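# Stand a bike upright in a loose floor rack

## Task

Put the bicycle into the floor rack so that one of its wheels sits in the slot, pushed near the slot's closed end, with the kickstand fully retracted. When finished the bike must be motionless, must not be leaning over or lying down, and must touch nothing except the rack: no wall, furniture or loose item. Remember the rack is free to slide on the floor.

## Robot and tools

Robot: a Hello Robot Stretch 3 with one arm. It has a two-wheeled base (0.33 m long, 0.34 m wide, rounded rear) that pivots about the point between its drive wheels, 0.05 m behind the front edge. A lift rides on a mast, and a telescoping arm sticks out to the robot's right. There is no sideways drive, so to carry the gripper forward you drive the base. With the arm in and wrist folded, a turn sweeps a 0.28 m radius; an unfolded level wrist reaches past that.

Frames: base frame origin is on the floor midway between the drive wheels, x forward, y left, z up, metres. Odometry frame is the base frame as it was at the scene's start; base_odometry counts wheel rotation only, so slip looks like travel. Heading in rad, left positive, -3.142 to 3.142. turned_by_wheels and turned_by_imu give the turn since the previous result; if they disagree by more than 0.15 rad, believe turned_by_imu. base_tilt (degrees, forward/right positive) reveals leaning; it carries a fixed bias up to about 4 degrees. hand_pose is in the base frame, at the point where closed fingertips meet.

move: one action per call. Choose "base", "joints", or both (plus optional "pace" "default"/"max" and "contact_limits"), or send "servos": "reboot" by itself. "base" holds exactly one key, a relative offset from where the base last reported itself: {"translate_m": d} in metres, -3 to 3, positive forward; or {"rotate_rad": d}, -6.4 to 6.4, positive left. "joints" is a single object of absolute targets keyed by name: lift_m 0 to 1.1; arm_m 0 to 0.52 (extension); wrist_yaw_rad -1.345 to 4.42 (0 along the arm, positive swings toward the front); wrist_pitch_rad -1.57 to 0.451 (0 level, negative tips fingertips down); wrist_roll_rad -2.911 to 2.918; gripper_m -0.089 to 0.179 (bigger is wider; fingertip gap is 0.007 m under the value when nearly shut, 0.025 m under when wide); head_pan_rad -3.953 to 1.73 (0 forward, positive left, -1.57 along the arm); head_tilt_rad -1.53 to 0.419 (negative down). Out-of-range values get the call refused; unknown keys make it invalid. Motions begin together. No action runs past 15 s; a base move is cut at 14 s with "time_out". Speeds default/max: translate 0.12/0.30 m/s, rotate 0.76/1.90 rad/s, lift 0.11/0.15 m/s, arm 0.14/0.40 m/s; the base is capped at 0.10 m/s and 0.63 rad/s unless lift_m < 0.30, arm_m < 0.03 and wrist_yaw_rad > 2.54 all hold.

contact_limits: an object keyed arm_m, translate_m or rotate_rad, each a motor_effort percent 1 to 100, only valid next to that key's own command. The motion halts (contact_stop) when effort reaches it; for the base, each wheel halts separately and goes slack, which can twist the robot. The base has no contact stop otherwise, and the wrist and head never do.

"blocking" true (default) returns once everything rests; false returns in about 0.5 s while motion continues, and a later move only overrides the parts it names. "cameras": list of head_camera, nav_camera, wrist_camera or "all"; [] gives none. head_camera images arrive rotated (turn a quarter clockwise to upright), nav_camera the other way (a quarter counterclockwise).

wait: {"seconds": 0 to 10, "cameras"}; returns state and images, ending early when running moves settle. stop: brakes all your running motions, which then read "stopped" and may keep pressing. zoom_image: {"camera", "region": [x0, y0, x1, y1]} in pixels from the top-left of that camera's latest image, at most 504x504. finished_scene: {"scene": current scene number}; irreversible, and the bike must stay parked without the robot.

Results: "move" reads done, or the worst status. base_status/joint_status: moving, done (for the base, wheels turned the full amount even if slipping), off_target (stuck short and possibly still pushing), stopped, contact_stop (arm or lift goes slack until commanded again), time_out, torque_fault (servo off; limp until reboot). on_its_own lists what happened uncommanded; its "held at" is a target, not a reading. A stop you didn't order, or a refused call, cancels the rest of the calls in that reply. motor_effort is percent, positive toward larger joint values (wheels: forward), peak in brackets; wrist pitch tops out near 45, roll near 72. lidar_m: 12 ranges in metres from the base origin, 30-degree sectors counter-clockwise starting straight ahead (4th left, 7th rear, 10th right), in a plane 0.17 m up; "-" means nothing or closer than 0.15 m; the robot can block sectors 5, 6, 9, 10. wrist_depth_mm and head_depth_mm are 7x7 median depth grids from top-left (45-1000 and 280-4000 mm). Camera calibration lines give K and T_world_to_cam in the base frame, slightly imperfect.

Cautions: before folding (wrist_yaw_rad to 3.0) or unfolding the wrist, put lift_m within 0.32-0.95, wrist_pitch_rad -0.4, roll near 0; folded, lift can go to 0.25. If wrist_yaw_rad < -0.4, keep pitch at -0.5 or lower. Pushing something rigid with the gripper above about 0.45 m, or driving while gripping or hooking a fixed thing, can tip the robot; back off if tilt appears. Grip with gripper_m below the object's width; release with 0.05 over it. Avoid drops, slams, hard shoves and letting the bike fall; the rack can slide. The simulation keeps running while you think.

Each tool is called by a JSON object that holds its "method" and its "body", one argument or row to a line.

## Session

{"method": "move", "body": {
  "joints": {"head_pan_rad": 0, "head_tilt_rad": -0.5}
}}

Scene clock: 0.87 s.
move: done
base_odometry: x=+0.000 y=+0.000 heading=+0.000
turned_by_wheels: +0.000
turned_by_imu: +0.000
base_tilt: forward=+2.3 right=-0.8
lidar_m: 2.11 1.12 0.71 0.65 0.65 0.80 1.59 1.63 2.02 1.44 1.81 2.32
head_depth_mm: 1996 2191 2371 2624 2199 1719 1413 / 1953 2113 2311 2503 2193 1712 1405 / 1921 2063 2248 2462 2162 1697 1399 / 1878 2039 2204 2399 2173 1690 1396 / 1852 2001 2158 2358 2136 1691 1397 / 1799 1946 2091 2298 2147 1686 1387 / 1792 1894 2081 2252 2131 1685 1381
base_status: not commanded
joint_positions: lift_m=+0.494 arm_m=+0.000 wrist_yaw_rad=+2.994 wrist_pitch_rad=-0.352 wrist_roll_rad=+0.000 gripper_m=+0.037 head_pan_rad=+0.000 head_tilt_rad=-0.493
joint_status: all done
measured_speeds: all 0
motor_effort: left_wheel=+1.2(1.4) right_wheel=+0.8(1.1) lift_m=+24.9(25.4) arm_m=-3.2(3.3) wrist_yaw_rad=-0.3(1.5) wrist_pitch_rad=+2.6(2.7) wrist_roll_rad=-0.1(0.3) gripper_m=+0.6(1.1) head_pan_rad=+0.3(2.1) head_tilt_rad=-3.1(4.8)
hand_pose: x=+0.0129 y=+0.0847 z=+0.5222 quat_wxyz=(+0.175, +0.703, +0.072, +0.685) (m; base frame)
wrist_depth_mm: 133 137 632 671 727 790 907 / 565 145 649 715 765 850 965 / 593 156 702 774 847 944 - / 631 170 726 825 884 - - / 686 726 193 828 149 908 850 / 720 765 200 138 126 749 743 / 761 768 235 684 665 630 635
pictures: head_camera (sideways), nav_camera (sideways), wrist_camera
camera_calibration:
head_camera: T_world_to_cam=[[-0.441245, -0.0228783, -0.897095, 1.18893], [0.0172626, 0.999274, -0.033975, 0.0454048], [0.89722, -0.0304775, -0.44053, 0.523874], [0, 0, 0, 1]] pos_world=[0.0537977, -0.00220459, 1.29891]
nav_camera: T_world_to_cam=[[0.460808, -0.0594137, 0.885509, -1.11482], [0.00486522, -0.997573, -0.0694644, 0.136915], [0.887487, 0.036318, -0.4594, 0.54906], [0, 0, 0, 1]] pos_world=[0.0257659, 0.0504068, 1.24893]
wrist_camera: T_world_to_cam=[[0.978944, -0.15796, -0.129295, 0.0840928], [-0.189739, -0.470536, -0.861739, 0.524587], [0.0752826, 0.868127, -0.4906, 0.344791], [0, 0, 0, 1]] pos_world=[-0.00874418, -0.0392021, 0.632085]

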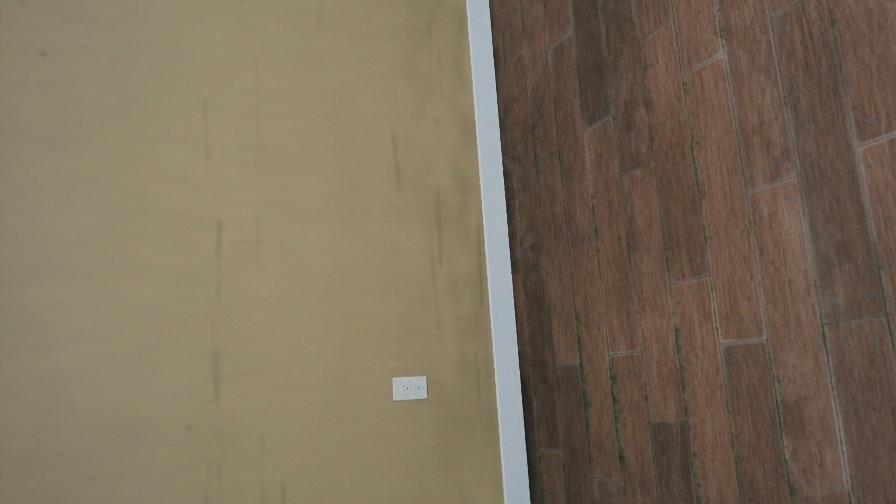

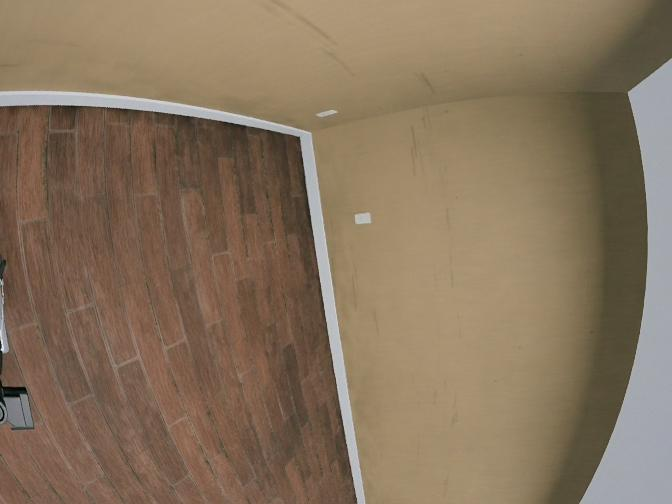

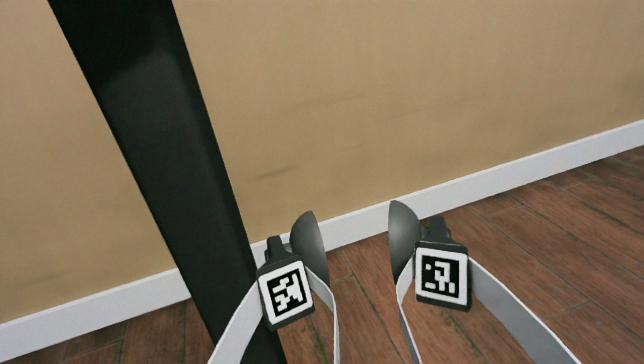

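{"method": "move", "body": {
  "joints": {"head_pan_rad": -1.3, "head_tilt_rad": -0.5},
  "cameras": ["head_camera", "nav_camera"]
}}

{"method": "move", "body": {
  "joints": {"head_pan_rad": -2.6, "head_tilt_rad": -0.5},
  "cameras": ["head_camera", "nav_camera"]
}}

{"method": "move", "body": {
  "joints": {"head_pan_rad": -3.8, "head_tilt_rad": -0.5},
  "cameras": ["head_camera", "nav_camera"]
}}

Scene clock: 7.97 s.
move: done
base_odometry: x=+0.000 y=+0.000 heading=+0.000
turned_by_wheels: +0.000
turned_by_imu: -0.001
base_tilt: forward=+2.3 right=-0.8
lidar_m: 2.11 1.12 0.71 0.65 0.65 0.80 1.59 1.63 2.01 1.44 1.81 2.32
head_depth_mm: 3589 3852 - 2977 2193 1719 1408 / 3596 3934 - 3008 2195 1713 1412 / 3647 3936 - 2964 1946 1707 1407 / 3687 3952 - 2524 1984 1700 1389 / 3655 - - 2343 2140 1686 1390 / 3727 - - 2915 2120 1687 1386 / 3697 - - 2892 2127 1676 1380
base_status: not commanded
joint_positions: lift_m=+0.494 arm_m=+0.000 wrist_yaw_rad=+2.994 wrist_pitch_rad=-0.352 wrist_roll_rad=+0.000 gripper_m=+0.037 head_pan_rad=-1.294 head_tilt_rad=-0.494
joint_status: all done
measured_speeds: all 0
motor_effort: left_wheel=+1.3(1.4) right_wheel=+0.8(1.2) lift_m=+23.1(23.7) arm_m=-9.5(9.6) wrist_yaw_rad=+0.2(1.1) wrist_pitch_rad=+2.1(2.8) wrist_roll_rad=+0.0(0.3) gripper_m=+0.7(1.2) head_pan_rad=-2.3(5.4) head_tilt_rad=-2.6(5.1)
hand_pose: x=+0.0129 y=+0.0847 z=+0.5222 quat_wxyz=(+0.175, +0.703, +0.072, +0.685) (m; base frame)
wrist_depth_mm: 134 137 611 651 742 814 857 / 556 145 660 718 773 843 962 / 594 156 706 768 834 921 - / 644 170 700 823 894 - - / 667 714 192 845 150 900 846 / 744 774 202 137 127 737 726 / 749 778 236 676 672 621 627
pictures: head_camera (sideways), nav_camera (sideways)
camera_calibration:
head_camera: T_world_to_cam=[[-0.142543, 0.418581, -0.896923, 1.18689], [0.966037, 0.256159, -0.0339817, 0.0396259], [0.21553, -0.871305, -0.440879, 0.528486], [0, 0, 0, 1]] pos_world=[0.016998, -0.0464871, 1.29889]
nav_camera: T_world_to_cam=[[0.0687144, -0.459858, 0.88533, -1.11219], [-0.958372, -0.276943, -0.0694663, 0.142793], [0.277131, -0.843702, -0.459745, 0.553232], [0, 0, 0, 1]] pos_world=[0.0599549, -0.00514075, 1.24892]

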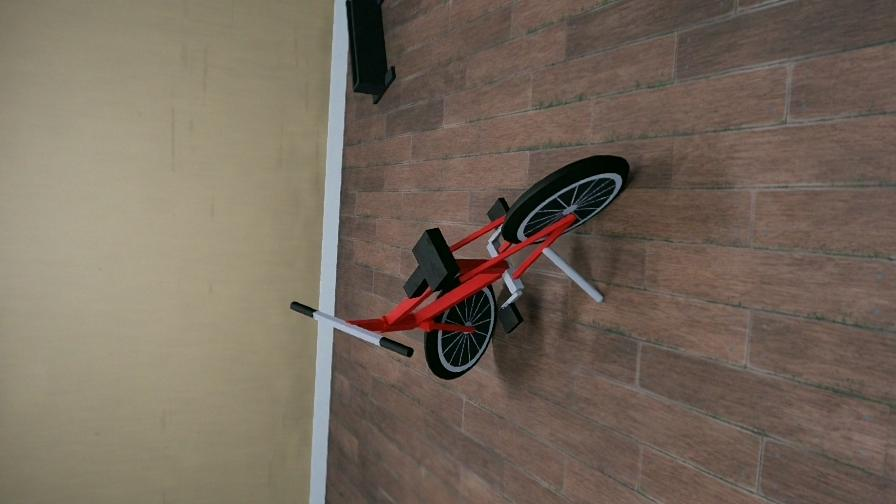

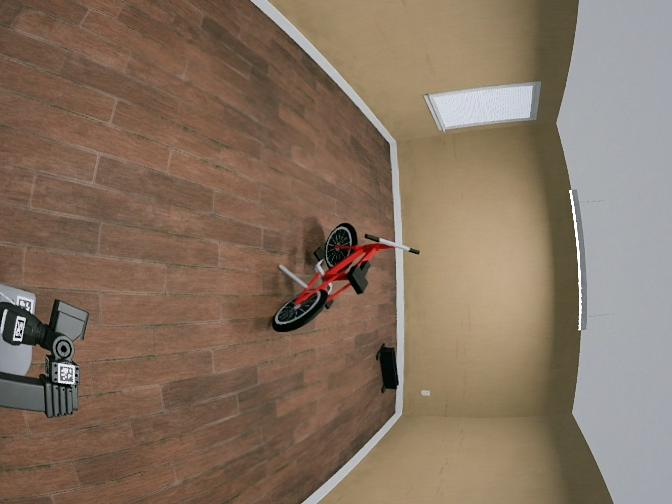

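Scene clock: 9.13 s.
move: done
base_odometry: x=+0.000 y=+0.000 heading=+0.000
turned_by_wheels: +0.000
turned_by_imu: +0.000
base_tilt: forward=+2.3 right=-0.9
lidar_m: 2.11 1.12 0.72 0.65 0.65 0.80 1.59 1.63 2.02 1.44 1.82 2.32
head_depth_mm: 1365 1454 1569 1695 1841 1726 1404 / 1402 1510 1625 1760 1905 1702 1402 / 1443 1565 1689 1825 1958 1714 1406 / 1504 1597 1748 1919 2042 1691 1393 / 1557 1675 1826 2000 2073 1679 1393 / 1622 1752 1910 2106 2145 1683 1384 / 1681 1821 1997 2189 2110 1679 1388
base_status: not commanded
joint_positions: lift_m=+0.494 arm_m=+0.000 wrist_yaw_rad=+2.994 wrist_pitch_rad=-0.352 wrist_roll_rad=+0.000 gripper_m=+0.037 head_pan_rad=-2.594 head_tilt_rad=-0.494
joint_status: all done
measured_speeds: all 0
motor_effort: left_wheel=+1.3(1.4) right_wheel=+0.8(1.2) lift_m=+22.9(23.3) arm_m=-10.9(11.4) wrist_yaw_rad=+0.8(1.2) wrist_pitch_rad=+2.5(2.8) wrist_roll_rad=-0.1(0.3) gripper_m=-0.6(1.5) head_pan_rad=-2.1(4.1) head_tilt_rad=-3.1(5.2)
hand_pose: x=+0.0129 y=+0.0847 z=+0.5221 quat_wxyz=(+0.175, +0.703, +0.072, +0.685) (m; base frame)
wrist_depth_mm: 134 136 607 679 730 802 877 / 551 144 659 699 789 843 934 / 589 155 698 769 826 923 - / 654 169 728 821 888 - - / 692 694 192 848 149 869 857 / 728 785 200 138 126 721 713 / 772 766 236 670 680 615 623
pictures: head_camera (sideways), nav_camera (sideways)
camera_calibration:
head_camera: T_world_to_cam=[[0.365259, 0.249355, -0.896888, 1.18374], [0.505238, -0.862311, -0.0339831, 0.0424386], [-0.78187, -0.440729, -0.440951, 0.534664], [0, 0, 0, 1]] pos_world=[-0.0357777, -0.0229358, 1.29889]
nav_camera: T_world_to_cam=[[-0.424781, -0.189258, 0.885293, -1.10913], [-0.523207, 0.849369, -0.0694667, 0.140139], [-0.738793, -0.4927, -0.459817, 0.559523], [0, 0, 0, 1]] pos_world=[0.0155562, -0.0532653, 1.24892]

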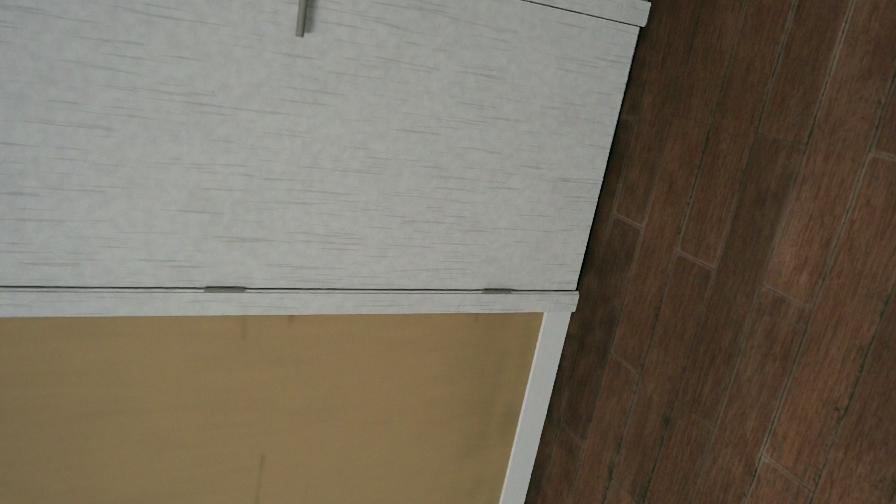

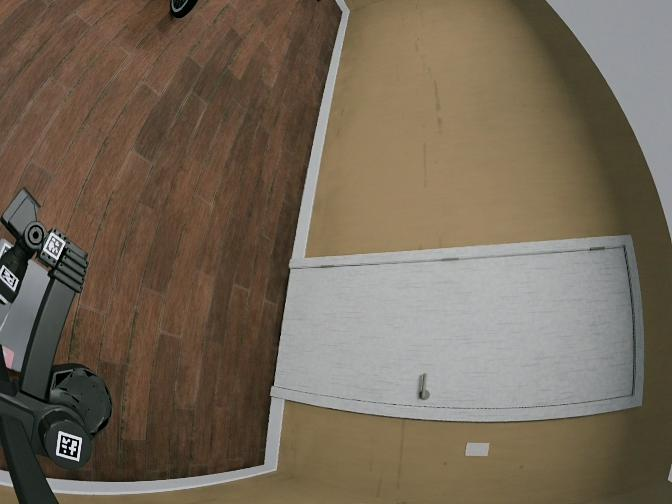

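Scene clock: 10.27 s.
move: done
base_odometry: x=+0.000 y=+0.000 heading=+0.000
turned_by_wheels: +0.000
turned_by_imu: +0.000
base_tilt: forward=+2.3 right=-0.8
lidar_m: 2.11 1.12 0.71 0.65 0.65 0.80 1.59 1.63 2.02 1.44 1.81 2.31
head_depth_mm: 583 621 667 - - - - / 623 663 709 758 817 897 996 / 669 715 764 828 896 982 1085 / 718 773 835 905 993 1099 1225 / 783 848 918 1008 1110 1244 1340 / 856 926 1019 1128 1260 1445 1389 / 944 1036 1150 1289 1467 1589 1378
base_status: not commanded
joint_positions: lift_m=+0.494 arm_m=+0.000 wrist_yaw_rad=+2.994 wrist_pitch_rad=-0.352 wrist_roll_rad=+0.000 gripper_m=+0.037 head_pan_rad=-3.794 head_tilt_rad=-0.494
joint_status: all done
measured_speeds: all 0
motor_effort: left_wheel=+1.1(1.4) right_wheel=+0.5(1.3) lift_m=+22.8(23.1) arm_m=-12.8(12.8) wrist_yaw_rad=+0.8(1.6) wrist_pitch_rad=+2.4(2.7) wrist_roll_rad=+0.2(0.2) gripper_m=-0.5(1.2) head_pan_rad=-2.7(4.9) head_tilt_rad=-3.2(6.8)
hand_pose: x=+0.0129 y=+0.0847 z=+0.5221 quat_wxyz=(+0.175, +0.703, +0.072, +0.685) (m; base frame)
wrist_depth_mm: 134 137 630 663 719 792 860 / 573 144 653 711 776 861 - / 587 155 692 760 853 950 - / 630 170 724 819 902 - - / 683 698 193 854 149 913 867 / 730 778 201 138 126 746 721 / 756 769 235 710 699 616 641
pictures: head_camera (sideways), nav_camera (sideways)
camera_calibration:
head_camera: T_world_to_cam=[[0.364787, -0.250099, -0.896873, 1.18373], [-0.62063, -0.783367, -0.0339836, 0.0493072], [-0.694081, 0.569023, -0.440981, 0.534168], [0, 0, 0, 1]] pos_world=[-0.0304517, 0.0307206, 1.29889]
nav_camera: T_world_to_cam=[[-0.330342, 0.327351, 0.885277, -1.10969], [0.602059, 0.795424, -0.0694669, 0.133275], [-0.72691, 0.510042, -0.459847, 0.559489], [0, 0, 0, 1]] pos_world=[-0.0401174, -0.0281157, 1.24892]

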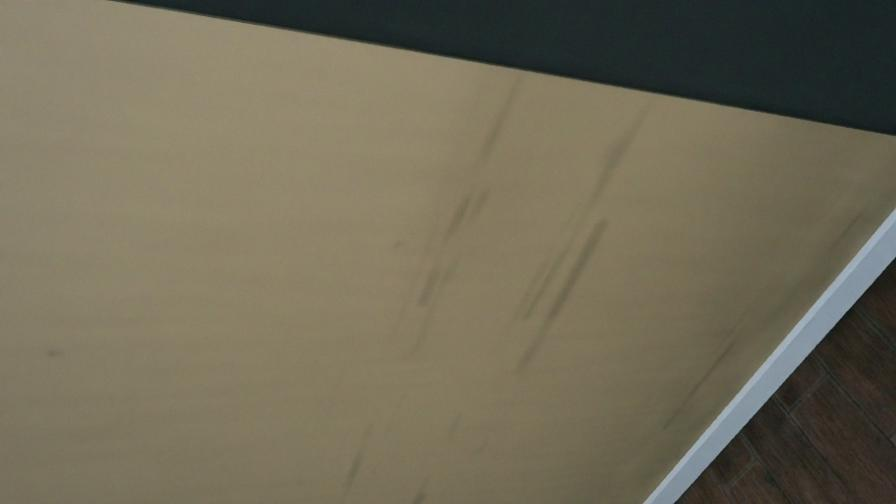

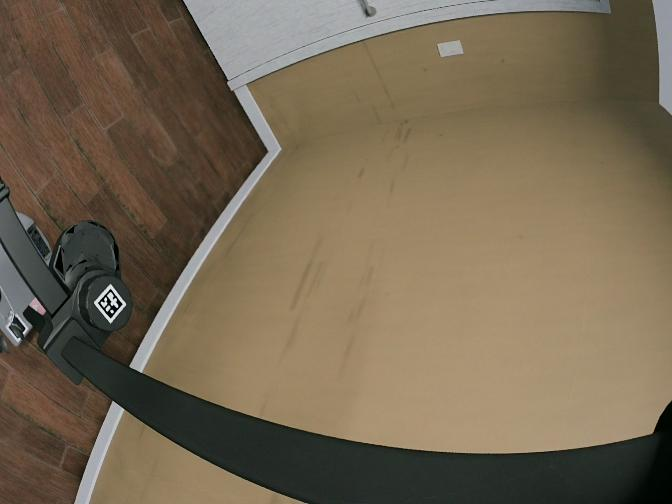

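{"method": "move", "body": {
  "joints": {"head_pan_rad": -1.5, "head_tilt_rad": -0.42},
  "cameras": ["head_camera", "nav_camera"]
}}

{"method": "zoom_image", "body": {
  "camera": "head_camera",
  "region": [250, 0, 550, 300]
}}

{"method": "zoom_image", "body": {
  "camera": "head_camera",
  "region": [250, 220, 650, 504]
}}

Scene clock: 16.80 s.
move: done
base_odometry: x=+0.000 y=+0.000 heading=+0.000
turned_by_wheels: +0.000
turned_by_imu: -0.001
base_tilt: forward=+2.4 right=-0.8
lidar_m: 2.11 1.12 0.71 0.65 0.65 0.80 1.59 1.63 2.02 1.44 1.81 2.32
head_depth_mm: 3667 3629 3729 3446 2435 1830 1485 / 3844 - - 3518 2396 1838 1486 / 3803 - - 3425 2407 1839 1467 / 3678 3937 - 3428 2359 1824 1465 / 3670 3869 - 3417 1925 1817 1463 / 3563 3819 - 3371 2072 1809 1465 / 3583 3870 - 2996 2247 1807 1463
base_status: not commanded
joint_positions: lift_m=+0.494 arm_m=+0.000 wrist_yaw_rad=+2.994 wrist_pitch_rad=-0.352 wrist_roll_rad=+0.000 gripper_m=+0.037 head_pan_rad=-1.506 head_tilt_rad=-0.428
joint_status: all done
measured_speeds: all 0
motor_effort: left_wheel=+1.1(1.5) right_wheel=+0.8(1.4) lift_m=+22.9(23.2) arm_m=-18.9(19.1) wrist_yaw_rad=+0.3(1.4) wrist_pitch_rad=+2.0(2.9) wrist_roll_rad=-0.2(0.3) gripper_m=+0.4(1.3) head_pan_rad=+3.0(4.7) head_tilt_rad=+3.1(6.8)
hand_pose: x=+0.0129 y=+0.0847 z=+0.5221 quat_wxyz=(+0.175, +0.703, +0.072, +0.685) (m; base frame)
wrist_depth_mm: 134 137 624 667 729 794 844 / 556 144 671 697 784 859 977 / 593 155 711 764 826 952 - / 622 170 720 832 912 - - / 670 710 191 819 149 871 830 / 731 783 200 137 126 764 713 / 755 755 238 684 667 636 621
pictures: head_camera (sideways), nav_camera (sideways)
camera_calibration:
head_camera: T_world_to_cam=[[-0.0476934, 0.379692, -0.923883, 1.22149], [0.99842, 0.0456485, -0.0327809, 0.037868], [0.0297272, -0.923986, -0.381269, 0.452049], [0, 0, 0, 1]] pos_world=[0.00701057, -0.0478297, 1.3021]
nav_camera: T_world_to_cam=[[-0.0331044, -0.405279, 0.913593, -1.14844], [-0.994847, -0.0742825, -0.0690011, 0.142416], [0.0958287, -0.91117, -0.400732, 0.477546], [0, 0, 0, 1]] pos_world=[0.0579011, -0.0197347, 1.2504]

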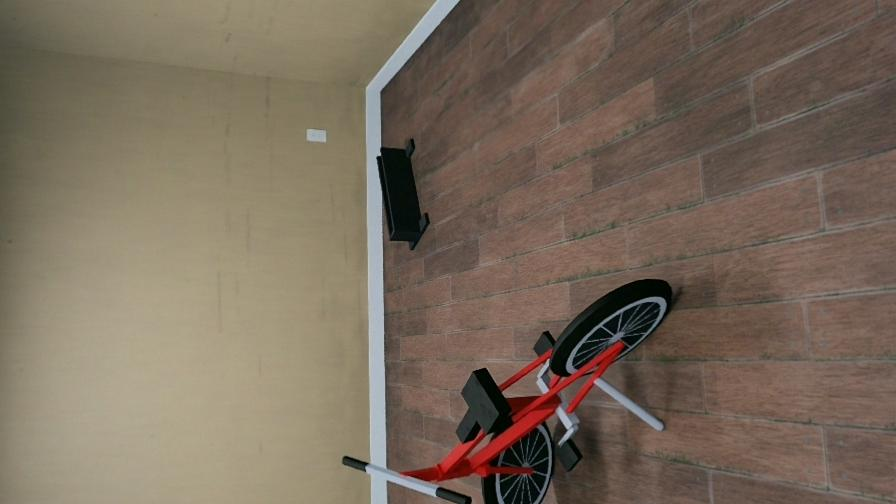

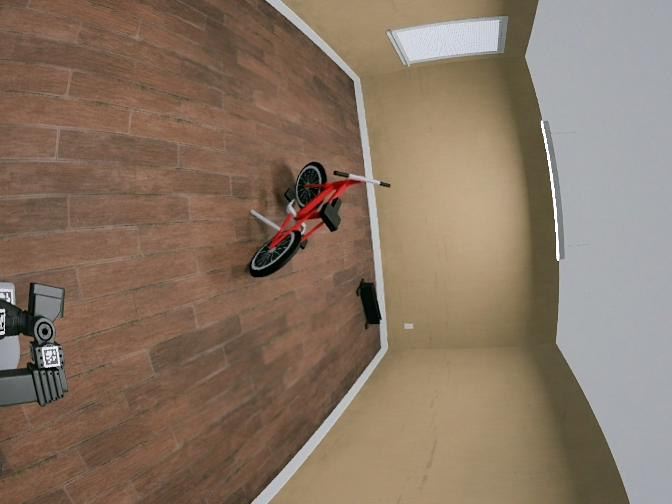

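Scaled by 1.680 from the camera's 896x504 image, which has a finer 1280x720 frame.

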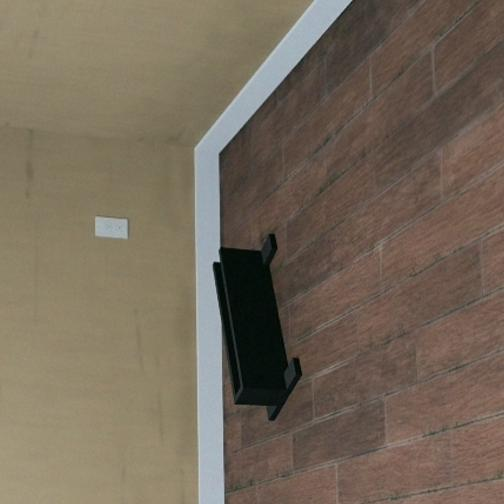

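Scaled by 1.260 from the camera's 896x504 image, which has a finer 1280x720 frame.

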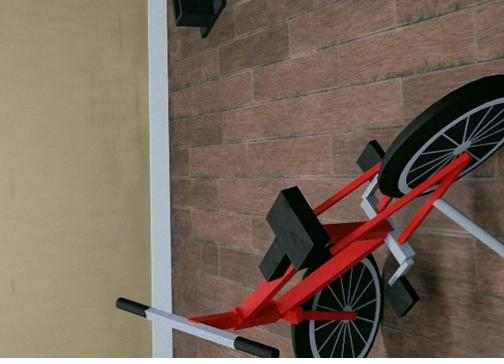

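{"method": "move", "body": {
  "base": {"rotate_rad": -1.86},
  "joints": {"head_pan_rad": 0.0, "head_tilt_rad": -0.5},
  "pace": "max",
  "cameras": ["nav_camera"]
}}

{"method": "move", "body": {
  "base": {"translate_m": 1.55},
  "joints": {"head_pan_rad": 0.3}
}}

Scene clock: 295.20 s.
move: done
base_odometry: x=+0.000 y=+0.000 heading=-1.860
turned_by_wheels: -1.860
turned_by_imu: -1.850
base_tilt: forward=+2.3 right=-0.8
lidar_m: 2.50 1.44 2.79 2.15 2.00 0.86 0.66 0.65 0.69 1.00 1.61 1.72
head_depth_mm: 2008 2124 2206 2317 2193 1716 1411 / 2279 2384 2522 2592 2176 1707 1407 / 2587 2720 2944 2889 2194 1714 1407 / 3040 3237 3475 2961 2146 1689 1389 / 3635 3926 - 2903 2175 1689 1392 / 3846 - - 2940 2157 1672 1386 / 3629 3869 - 2899 2120 1691 1378
base_status: done
joint_positions: lift_m=+0.494 arm_m=+0.000 wrist_yaw_rad=+2.994 wrist_pitch_rad=-0.352 wrist_roll_rad=+0.000 gripper_m=+0.037 head_pan_rad=-0.006 head_tilt_rad=-0.494
joint_status: all done
measured_speeds: all 0
motor_effort: left_wheel=+4.9(10.6) right_wheel=-4.0(8.2) lift_m=+25.2(25.5) arm_m=-17.6(19.4) wrist_yaw_rad=-0.4(1.5) wrist_pitch_rad=+1.8(2.9) wrist_roll_rad=+0.1(0.3) gripper_m=+0.3(1.5) head_pan_rad=+2.8(4.2) head_tilt_rad=-2.6(5.7)
hand_pose: x=+0.0129 y=+0.0847 z=+0.5221 quat_wxyz=(+0.175, +0.703, +0.072, +0.685) (m; base frame)
wrist_depth_mm: 136 137 - - - - - / - 145 - - - - - / - 155 - - - - - / - 169 - - - - - / - - 191 911 149 895 844 / 959 899 199 138 126 752 729 / 784 787 236 673 686 621 647
pictures: nav_camera (sideways)
camera_calibration:
nav_camera: T_world_to_cam=[[0.460817, -0.0619871, 0.885328, -1.11458], [-0.000730953, -0.997584, -0.0694663, 0.136952], [0.887495, 0.0313641, -0.459749, 0.549514], [0, 0, 0, 1]] pos_world=[0.0260262, 0.0502963, 1.24892]

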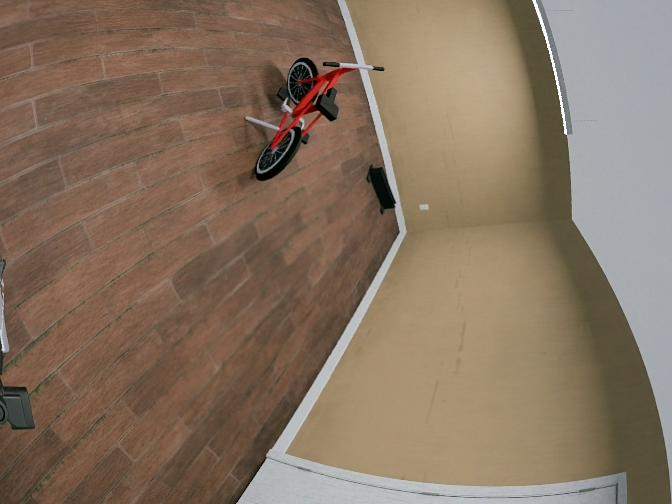

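Scene clock: 310.20 s.
move: time_out
base_odometry: x=-0.397 y=-1.336 heading=-1.860
turned_by_wheels: +0.000
turned_by_imu: +0.002
base_tilt: forward=+2.3 right=-0.8
lidar_m: 1.59 2.84 1.18 0.48 2.73 2.51 1.93 1.89 1.34 1.05 1.03 1.10
head_depth_mm: 1998 2055 2105 2127 2086 1719 1412 / 2478 2558 2625 2683 2178 1717 1411 / 2597 2789 3063 2981 2150 1717 1407 / 2542 2783 2976 2818 2153 1698 1395 / 2526 2731 2927 2626 2146 1683 1401 / 2471 2621 2874 2903 2124 1683 1393 / 2424 2601 2814 2872 2123 1678 1380
base_status: translate_m time_out (by the wheels' count: +1.3933 of +1.5500)
joint_positions: lift_m=+0.494 arm_m=+0.000 wrist_yaw_rad=+2.994 wrist_pitch_rad=-0.352 wrist_roll_rad=+0.000 gripper_m=+0.037 head_pan_rad=+0.294 head_tilt_rad=-0.494
joint_status: all done
measured_speeds: all 0
motor_effort: left_wheel=+1.4(10.0) right_wheel=+0.8(6.2) lift_m=+28.2(29.1) arm_m=+2.3(17.8) wrist_yaw_rad=+0.3(1.7) wrist_pitch_rad=+2.5(3.0) wrist_roll_rad=-0.2(0.3) gripper_m=+0.5(1.5) head_pan_rad=+2.7(4.5) head_tilt_rad=-2.5(3.9)
hand_pose: x=+0.0129 y=+0.0847 z=+0.5221 quat_wxyz=(+0.175, +0.703, +0.072, +0.685) (m; base frame)
wrist_depth_mm: 136 137 - - - - - / - 145 - - - - - / - 155 - - - - - / - 170 - 700 - - - / - - 193 157 148 909 861 / 933 876 199 138 126 725 706 / 818 790 234 674 667 628 629
pictures: head_camera (sideways), nav_camera (sideways), wrist_camera
camera_calibration:
head_camera: T_world_to_cam=[[-0.416098, -0.150077, -0.89685, 1.18846], [-0.273463, 0.961282, -0.0339846, 0.0471907], [0.867226, 0.231114, -0.441028, 0.524705], [0, 0, 0, 1]] pos_world=[0.0523835, 0.0117305, 1.29888]
nav_camera: T_world_to_cam=[[0.458692, 0.0770006, 0.885253, -1.11447], [0.29409, -0.95325, -0.0694671, 0.135154], [0.838518, 0.292208, -0.459893, 0.550001], [0, 0, 0, 1]] pos_world=[0.0102648, 0.0539359, 1.24892]
wrist_camera: T_world_to_cam=[[0.978944, -0.15796, -0.129295, 0.0840937], [-0.189739, -0.470536, -0.861739, 0.524589], [0.0752824, 0.868127, -0.4906, 0.344785], [0, 0, 0, 1]] pos_world=[-0.00874421, -0.0391957, 0.632084]

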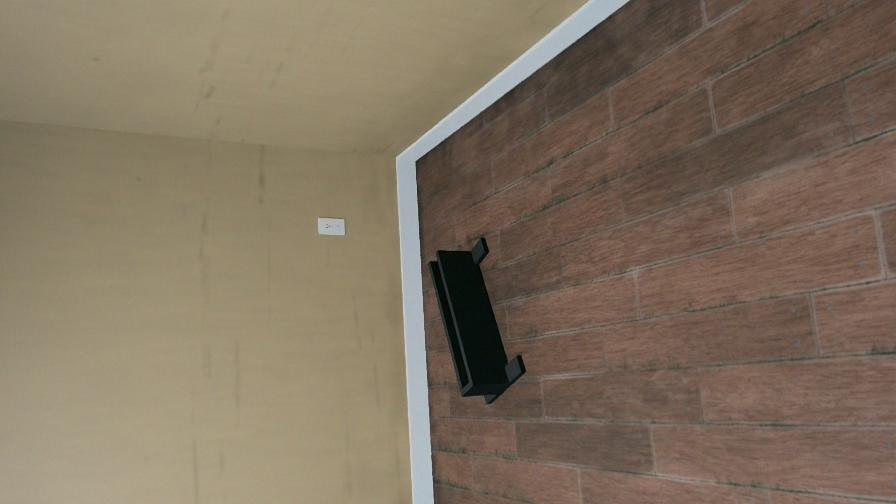

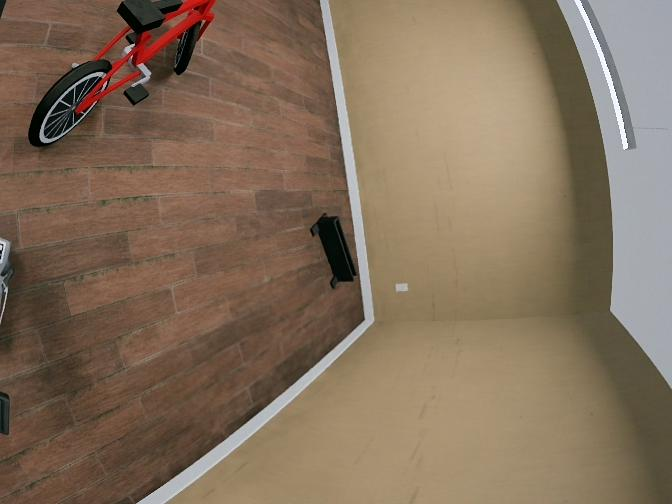

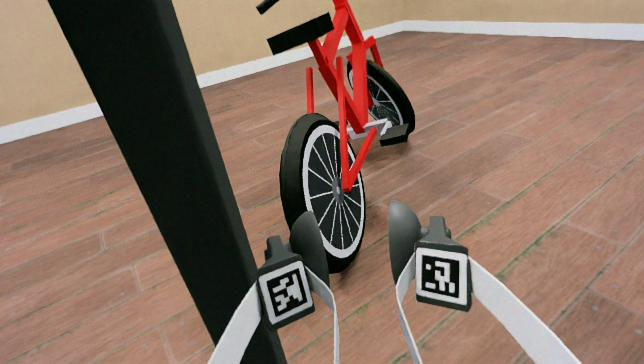

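{"method": "move", "body": {
  "joints": {"head_pan_rad": 0.0, "head_tilt_rad": -0.45}
}}

Scene clock: 342.30 s.
move: done
base_odometry: x=-0.397 y=-1.336 heading=-1.860
turned_by_wheels: +0.000
turned_by_imu: -0.001
base_tilt: forward=+2.3 right=-0.8
lidar_m: 1.59 2.84 1.18 0.48 2.74 2.50 1.93 1.89 1.34 1.05 1.03 1.10
head_depth_mm: 1275 1330 1388 1457 1516 1585 1453 / 1439 1511 1581 1672 1753 1719 1452 / 1645 1749 1844 1973 2034 1761 1435 / 1956 2071 2213 2382 2274 1762 1444 / 2339 2541 2790 2888 2253 1756 1428 / 2600 2744 2991 3080 2251 1746 1418 / 2479 2667 2826 2926 2230 1740 1421
base_status: not commanded
joint_positions: lift_m=+0.494 arm_m=+0.000 wrist_yaw_rad=+2.994 wrist_pitch_rad=-0.352 wrist_roll_rad=+0.000 gripper_m=+0.037 head_pan_rad=+0.006 head_tilt_rad=-0.458
joint_status: all done
measured_speeds: all 0
motor_effort: left_wheel=+1.3(1.5) right_wheel=+0.8(1.1) lift_m=+28.2(28.4) arm_m=+7.1(7.6) wrist_yaw_rad=-0.2(1.2) wrist_pitch_rad=+2.5(2.9) wrist_roll_rad=+0.2(0.2) gripper_m=+1.0(1.1) head_pan_rad=-1.6(3.4) head_tilt_rad=+3.2(6.4)
hand_pose: x=+0.0129 y=+0.0847 z=+0.5221 quat_wxyz=(+0.175, +0.703, +0.072, +0.685) (m; base frame)
wrist_depth_mm: 136 137 - - - - - / - 145 - - - - - / - 155 - - - - - / - 170 - 703 - - - / - - 193 157 149 923 859 / 924 915 199 138 126 736 718 / 802 765 236 673 666 618 641
pictures: head_camera (sideways), nav_camera (sideways), wrist_camera
camera_calibration:
head_camera: T_world_to_cam=[[-0.409346, -0.0251969, -0.912031, 1.20823], [0.0127854, 0.999362, -0.0333481, 0.0446175], [0.91229, -0.0253116, -0.408762, 0.482444], [0, 0, 0, 1]] pos_world=[0.0538837, -0.00193402, 1.30063]
nav_camera: T_world_to_cam=[[0.429769, -0.0569807, 0.901139, -1.13502], [0.0129499, -0.997515, -0.0692508, 0.136591], [0.902846, 0.0414315, -0.427963, 0.508059], [0, 0, 0, 1]] pos_world=[0.0273263, 0.0505278, 1.2497]
wrist_camera: T_world_to_cam=[[0.978944, -0.15796, -0.129295, 0.0840937], [-0.189739, -0.470536, -0.861739, 0.524589], [0.0752826, 0.868127, -0.4906, 0.344785], [0, 0, 0, 1]] pos_world=[-0.00874418, -0.0391957, 0.632084]

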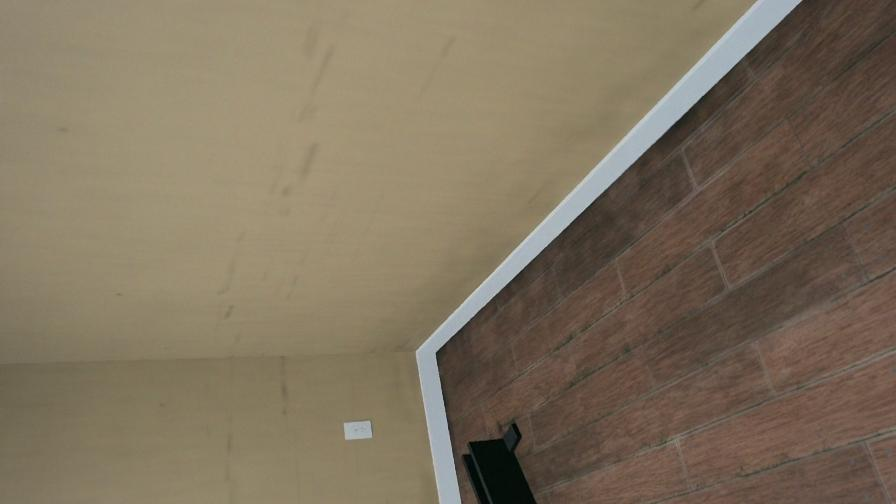

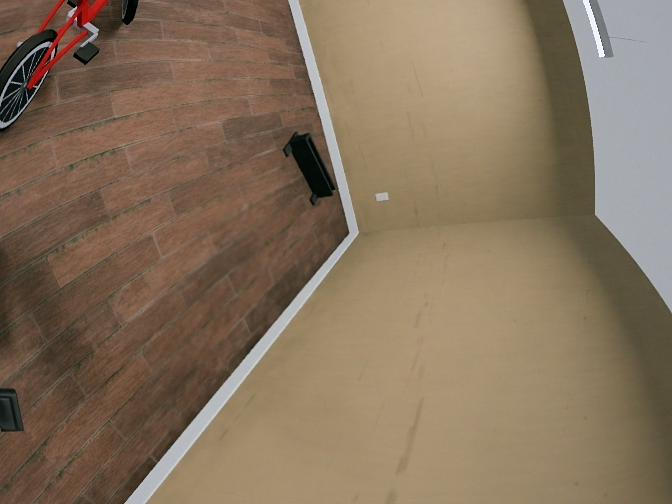

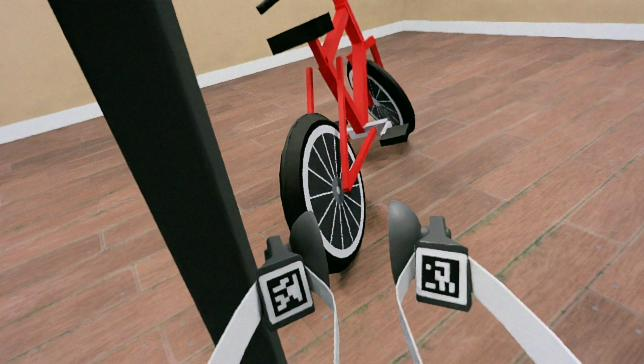

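{"method": "move", "body": {
  "base": {"rotate_rad": 0.497},
  "joints": {"head_tilt_rad": -0.6},
  "cameras": []
}}

{"method": "move", "body": {
  "base": {"translate_m": 1.0},
  "pace": "max"
}}

Scene clock: 349.53 s.
move: done
base_odometry: x=-0.397 y=-1.336 heading=-1.363
turned_by_wheels: +0.497
turned_by_imu: +0.493
base_tilt: forward=+2.3 right=-0.8
lidar_m: 2.84 1.17 0.48 2.71 2.57 1.94 1.89 1.37 1.06 1.03 1.09 1.54
head_depth_mm: 2470 2709 3043 2503 1934 1572 1319 / 2490 2733 2989 2483 1927 1564 1328 / 2486 2715 3013 2505 1918 1562 1317 / 2523 2771 2986 2449 1914 1562 1315 / 2538 2716 3002 2451 1907 1544 1305 / 2529 2782 3024 2408 1889 1548 1301 / 2514 2789 3013 2436 1864 1535 1291
base_status: done
joint_positions: lift_m=+0.494 arm_m=+0.000 wrist_yaw_rad=+2.994 wrist_pitch_rad=-0.352 wrist_roll_rad=+0.000 gripper_m=+0.037 head_pan_rad=+0.005 head_tilt_rad=-0.592
joint_status: all done
measured_speeds: all 0
motor_effort: left_wheel=-3.7(7.3) right_wheel=+7.0(10.0) lift_m=+27.9(28.2) arm_m=+12.6(12.9) wrist_yaw_rad=-0.2(1.7) wrist_pitch_rad=+2.5(2.8) wrist_roll_rad=+0.0(0.3) gripper_m=-0.8(1.2) head_pan_rad=-2.4(2.8) head_tilt_rad=-3.0(7.2)
hand_pose: x=+0.0129 y=+0.0847 z=+0.5221 quat_wxyz=(+0.175, +0.703, +0.072, +0.685) (m; base frame)
wrist_depth_mm: 136 136 - - - 809 - / - 144 - - - - - / - 156 - - - 836 - / - 170 - - - 789 - / - - 192 924 147 835 833 / 937 905 201 138 126 760 727 / 805 756 236 676 667 619 616
pictures: none
No camera images: "cameras" was empty.

Scene clock: 360.47 s.
move: done
base_odometry: x=-0.191 y=-2.314 heading=-1.363
turned_by_wheels: +0.000
turned_by_imu: +0.001
base_tilt: forward=+2.3 right=-0.8
lidar_m: 1.85 1.95 2.73 0.75 0.77 0.78 2.88 1.47 1.11 1.09 1.14 1.63
head_depth_mm: 1597 1759 1952 2148 1824 1581 1326 / 1602 1746 1952 2189 1745 1557 1316 / 1620 1779 1952 2165 1718 1556 1311 / 1606 1770 1953 2176 1892 1559 1311 / 1605 1767 1965 2200 1880 1543 1304 / 1617 1778 1945 2182 1896 1532 1304 / 1620 1770 1981 2160 1878 1525 1301
base_status: done
joint_positions: lift_m=+0.494 arm_m=+0.000 wrist_yaw_rad=+2.994 wrist_pitch_rad=-0.352 wrist_roll_rad=+0.000 gripper_m=+0.037 head_pan_rad=+0.005 head_tilt_rad=-0.593
joint_status: not commanded
measured_speeds: all 0
motor_effort: left_wheel=+0.2(6.9) right_wheel=+5.5(10.2) lift_m=+27.3(28.1) arm_m=+18.2(18.2) wrist_yaw_rad=+0.2(1.8) wrist_pitch_rad=+2.6(3.1) wrist_roll_rad=+0.1(0.3) gripper_m=+0.0(1.8) head_pan_rad=-2.3(3.3) head_tilt_rad=-2.9(4.4)
hand_pose: x=+0.0129 y=+0.0847 z=+0.5221 quat_wxyz=(+0.175, +0.703, +0.072, +0.685) (m; base frame)
wrist_depth_mm: 136 137 - - - - - / 672 144 - - - - - / - 155 909 - - - - / - 171 209 - - - - / 712 710 192 895 148 845 836 / 694 870 199 138 126 728 712 / 721 769 237 670 659 618 646
pictures: head_camera (sideways), nav_camera (sideways), wrist_camera
camera_calibration:
head_camera: T_world_to_cam=[[-0.527943, -0.0257703, -0.848888, 1.12659], [0.00833311, 0.999334, -0.03552, 0.0474662], [0.849239, -0.0258264, -0.527377, 0.637169], [0, 0, 0, 1]] pos_world=[0.0532718, -0.00194625, 1.29406]
nav_camera: T_world_to_cam=[[0.54671, -0.0564202, 0.835419, -1.05002], [0.00341294, -0.997569, -0.0696045, 0.137097], [0.837315, 0.0409047, -0.545189, 0.660989], [0, 0, 0, 1]] pos_world=[0.0201314, 0.0504844, 1.24711]
wrist_camera: T_world_to_cam=[[0.978944, -0.15796, -0.129295, 0.0840934], [-0.189739, -0.470536, -0.861739, 0.524588], [0.0752824, 0.868127, -0.4906, 0.344787], [0, 0, 0, 1]] pos_world=[-0.00874421, -0.0391977, 0.632084]

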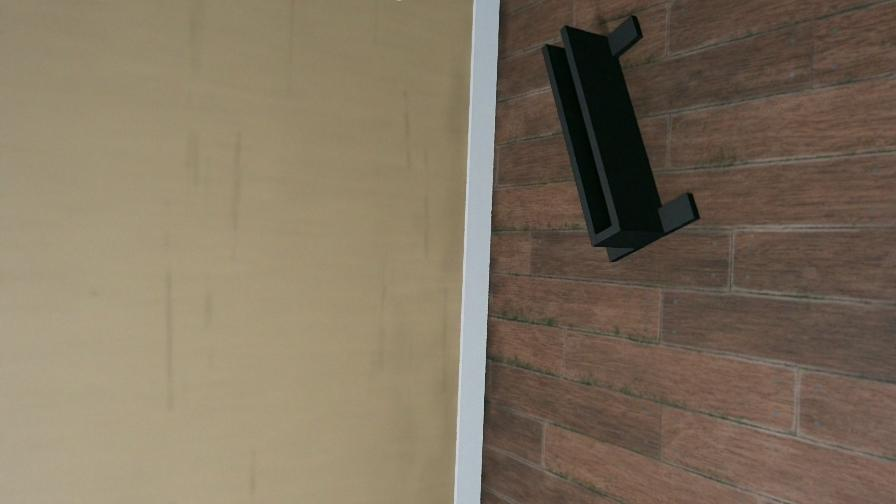

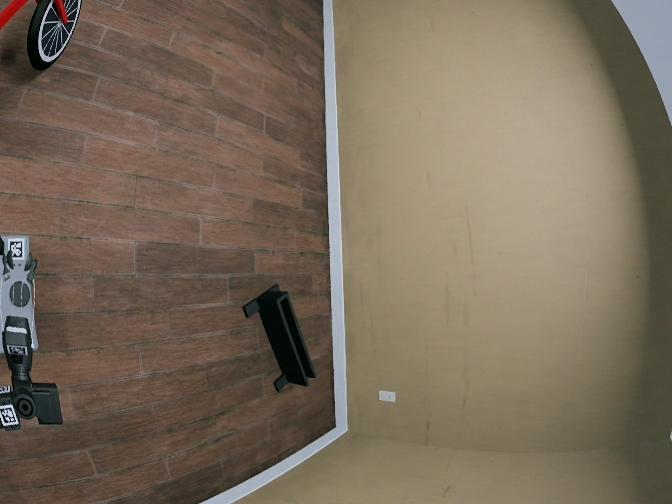

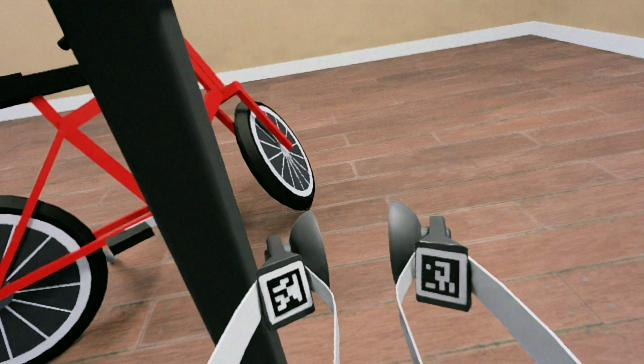

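{"method": "zoom_image", "body": {
  "camera": "head_camera",
  "region": [500, 0, 740, 290]
}}

Scaled by 1.738 from the camera's 896x504 image, which has a finer 1280x720 frame.

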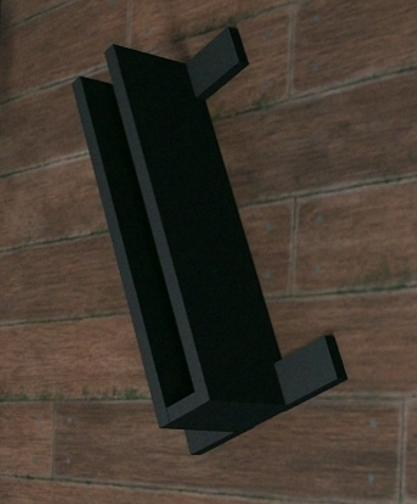

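{"method": "move", "body": {
  "joints": {"lift_m": 0.28},
  "base": {"rotate_rad": 0.342},
  "cameras": []
}}

{"method": "move", "body": {
  "base": {"translate_m": 1.52},
  "pace": "max",
  "cameras": []
}}

{"method": "move", "body": {
  "base": {"rotate_rad": -1.607},
  "joints": {"head_pan_rad": -0.8}
}}

Scene clock: 437.43 s.
move: done
base_odometry: x=-0.191 y=-2.314 heading=-1.021
turned_by_wheels: +0.342
turned_by_imu: +0.338
base_tilt: forward=+2.3 right=-0.8
lidar_m: 1.87 2.36 0.76 0.75 0.77 2.88 1.79 1.17 1.08 1.10 1.37 1.85
head_depth_mm: 1566 1707 1856 2048 1914 1525 1322 / 1610 1747 1935 2097 1908 1570 1316 / 1673 1820 2008 2196 1919 1557 1320 / 1728 1903 2092 2241 1909 1557 1303 / 1781 1963 2177 2342 1905 1546 1300 / 1852 2043 2283 2406 1872 1534 1305 / 1926 2120 2393 2388 1878 1542 1300
base_status: done
joint_positions: lift_m=+0.280 arm_m=+0.000 wrist_yaw_rad=+2.994 wrist_pitch_rad=-0.353 wrist_roll_rad=+0.000 gripper_m=+0.037 head_pan_rad=+0.005 head_tilt_rad=-0.593
joint_status: all done
measured_speeds: all 0
motor_effort: left_wheel=-3.2(7.6) right_wheel=+6.4(10.0) lift_m=+24.0(26.0) arm_m=+17.4(19.4) wrist_yaw_rad=+0.5(1.3) wrist_pitch_rad=+2.2(3.0) wrist_roll_rad=-0.1(0.3) gripper_m=-0.4(2.0) head_pan_rad=-2.9(3.2) head_tilt_rad=-3.7(4.2)
hand_pose: x=+0.0129 y=+0.0847 z=+0.3076 quat_wxyz=(+0.175, +0.703, +0.073, +0.685) (m; base frame)
wrist_depth_mm: 136 137 - 839 - - - / 659 144 816 - - - - / 699 155 - - 936 920 855 / 702 169 758 814 766 718 667 / 760 689 192 588 149 588 543 / 634 585 199 138 126 491 479 / 529 505 126 279 432 406 412
pictures: none
No camera images: "cameras" was empty.

Scene clock: 443.87 s.
move: done
base_odometry: x=+0.603 y=-3.610 heading=-1.021
turned_by_wheels: +0.000
turned_by_imu: +0.004
base_tilt: forward=+2.4 right=-0.8
lidar_m: 0.47 0.59 1.24 2.10 2.64 1.49 2.72 1.80 1.67 0.76 0.50 0.46
head_depth_mm: 356 385 420 463 514 576 657 / 368 400 436 481 537 607 699 / 380 414 455 503 565 640 744 / 394 430 474 526 594 679 793 / 407 448 494 553 625 724 857 / 423 466 516 579 661 772 929 / 439 485 540 611 703 828 1011
base_status: done
joint_positions: lift_m=+0.280 arm_m=+0.000 wrist_yaw_rad=+2.994 wrist_pitch_rad=-0.353 wrist_roll_rad=+0.000 gripper_m=+0.037 head_pan_rad=+0.005 head_tilt_rad=-0.593
joint_status: not commanded
measured_speeds: all 0
motor_effort: left_wheel=-1.9(10.0) right_wheel=+3.2(12.2) lift_m=+26.4(29.0) arm_m=+13.3(17.9) wrist_yaw_rad=+0.6(1.7) wrist_pitch_rad=+2.9(3.0) wrist_roll_rad=+0.0(0.3) gripper_m=+0.0(1.4) head_pan_rad=-2.7(3.2) head_tilt_rad=-3.6(3.9)
hand_pose: x=+0.0129 y=+0.0847 z=+0.3076 quat_wxyz=(+0.175, +0.703, +0.073, +0.685) (m; base frame)
wrist_depth_mm: 136 136 - - - - - / - 144 - - - - 964 / - 155 - - 946 885 797 / - 170 749 804 752 701 674 / 746 674 192 594 149 578 550 / 631 586 200 138 126 483 479 / 528 513 125 280 429 409 425
pictures: none
No camera images: "cameras" was empty.

Scene clock: 447.27 s.
move: done
base_odometry: x=+0.603 y=-3.610 heading=-2.628
turned_by_wheels: -1.607
turned_by_imu: -1.598
base_tilt: forward=+2.3 right=-0.8
lidar_m: 0.80 0.51 0.46 0.47 0.57 1.14 2.09 2.56 1.49 2.88 1.83 1.67
head_depth_mm: 1881 2114 2389 2498 1925 1564 1321 / 1799 1990 2212 2378 1921 1566 1321 / 1710 1886 2107 2288 1919 1557 1313 / 1626 1795 1985 2159 1907 1556 1308 / 1566 1710 1885 2110 1897 1547 1250 / 1492 1626 1794 1973 1907 1536 1213 / 1434 1558 1698 1869 1868 1408 1265
base_status: done
joint_positions: lift_m=+0.280 arm_m=+0.000 wrist_yaw_rad=+2.994 wrist_pitch_rad=-0.353 wrist_roll_rad=+0.000 gripper_m=+0.037 head_pan_rad=-0.795 head_tilt_rad=-0.593
joint_status: all done
measured_speeds: all 0
motor_effort: left_wheel=+6.0(10.4) right_wheel=-5.1(8.1) lift_m=+23.6(26.3) arm_m=+3.2(13.5) wrist_yaw_rad=+0.2(1.5) wrist_pitch_rad=+2.5(2.9) wrist_roll_rad=-0.1(0.3) gripper_m=+0.5(1.4) head_pan_rad=-1.9(4.6) head_tilt_rad=-3.5(3.8)
hand_pose: x=+0.0129 y=+0.0847 z=+0.3076 quat_wxyz=(+0.175, +0.703, +0.073, +0.685) (m; base frame)
wrist_depth_mm: 135 136 501 470 457 431 420 / 614 145 544 509 481 469 449 / 687 156 564 563 533 503 483 / 752 170 611 599 577 550 521 / 777 677 192 584 149 564 541 / 616 590 200 138 126 496 472 / 516 512 125 282 432 409 425
pictures: head_camera (sideways), nav_camera (sideways), wrist_camera
camera_calibration:
head_camera: T_world_to_cam=[[-0.386746, 0.361208, -0.848503, 1.12523], [0.722659, 0.690291, -0.0355301, 0.0431219], [0.57288, -0.626919, -0.527997, 0.639662], [0, 0, 0, 1]] pos_world=[0.0375651, -0.0351906, 1.29403]
nav_camera: T_world_to_cam=[[0.340855, -0.431926, 0.83502, -1.04824], [-0.713263, -0.697432, -0.069603, 0.141467], [0.612433, -0.571864, -0.5458, 0.663156], [0, 0, 0, 1]] pos_world=[0.0520628, 0.0251363, 1.2471]
wrist_camera: T_world_to_cam=[[0.978937, -0.15801, -0.12929, 0.0563552], [-0.189789, -0.470872, -0.861545, 0.339655], [0.0752542, 0.867936, -0.490943, 0.239706], [0, 0, 0, 1]] pos_world=[-0.00874424, -0.0392104, 0.417596]

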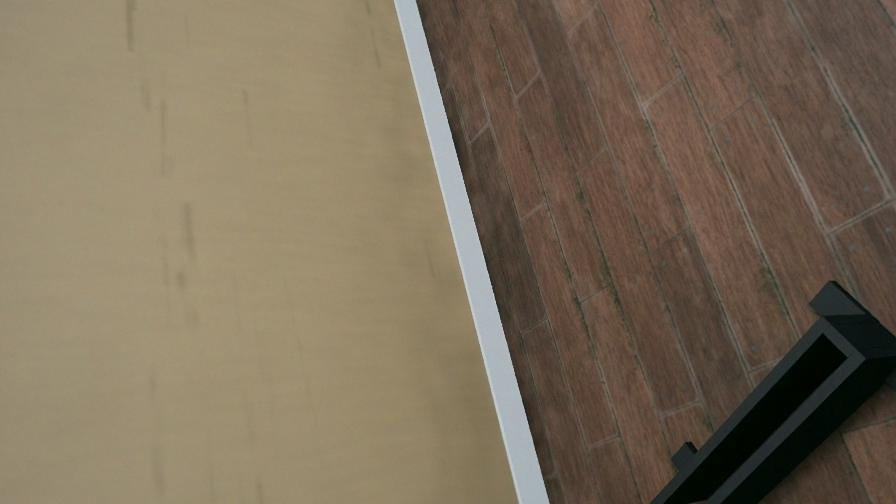

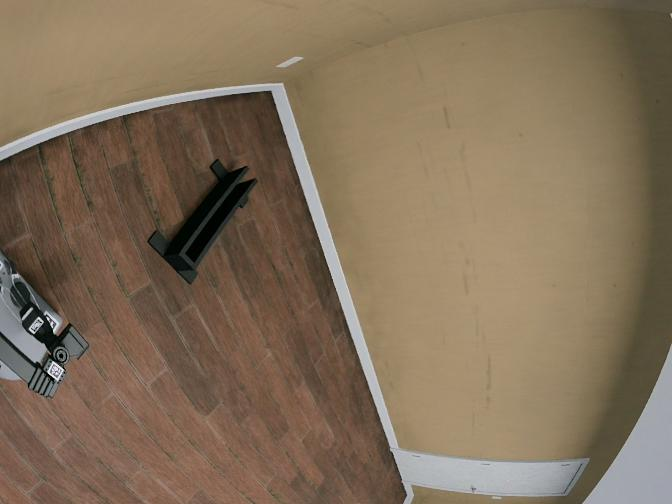

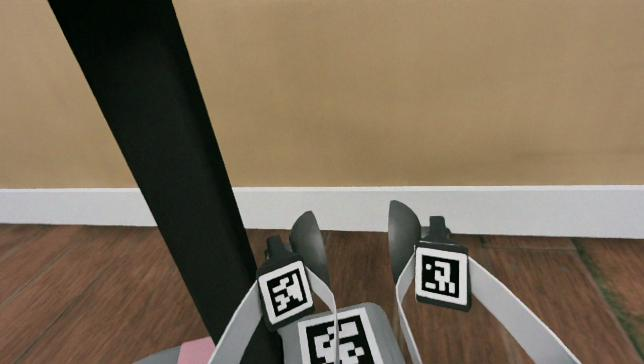

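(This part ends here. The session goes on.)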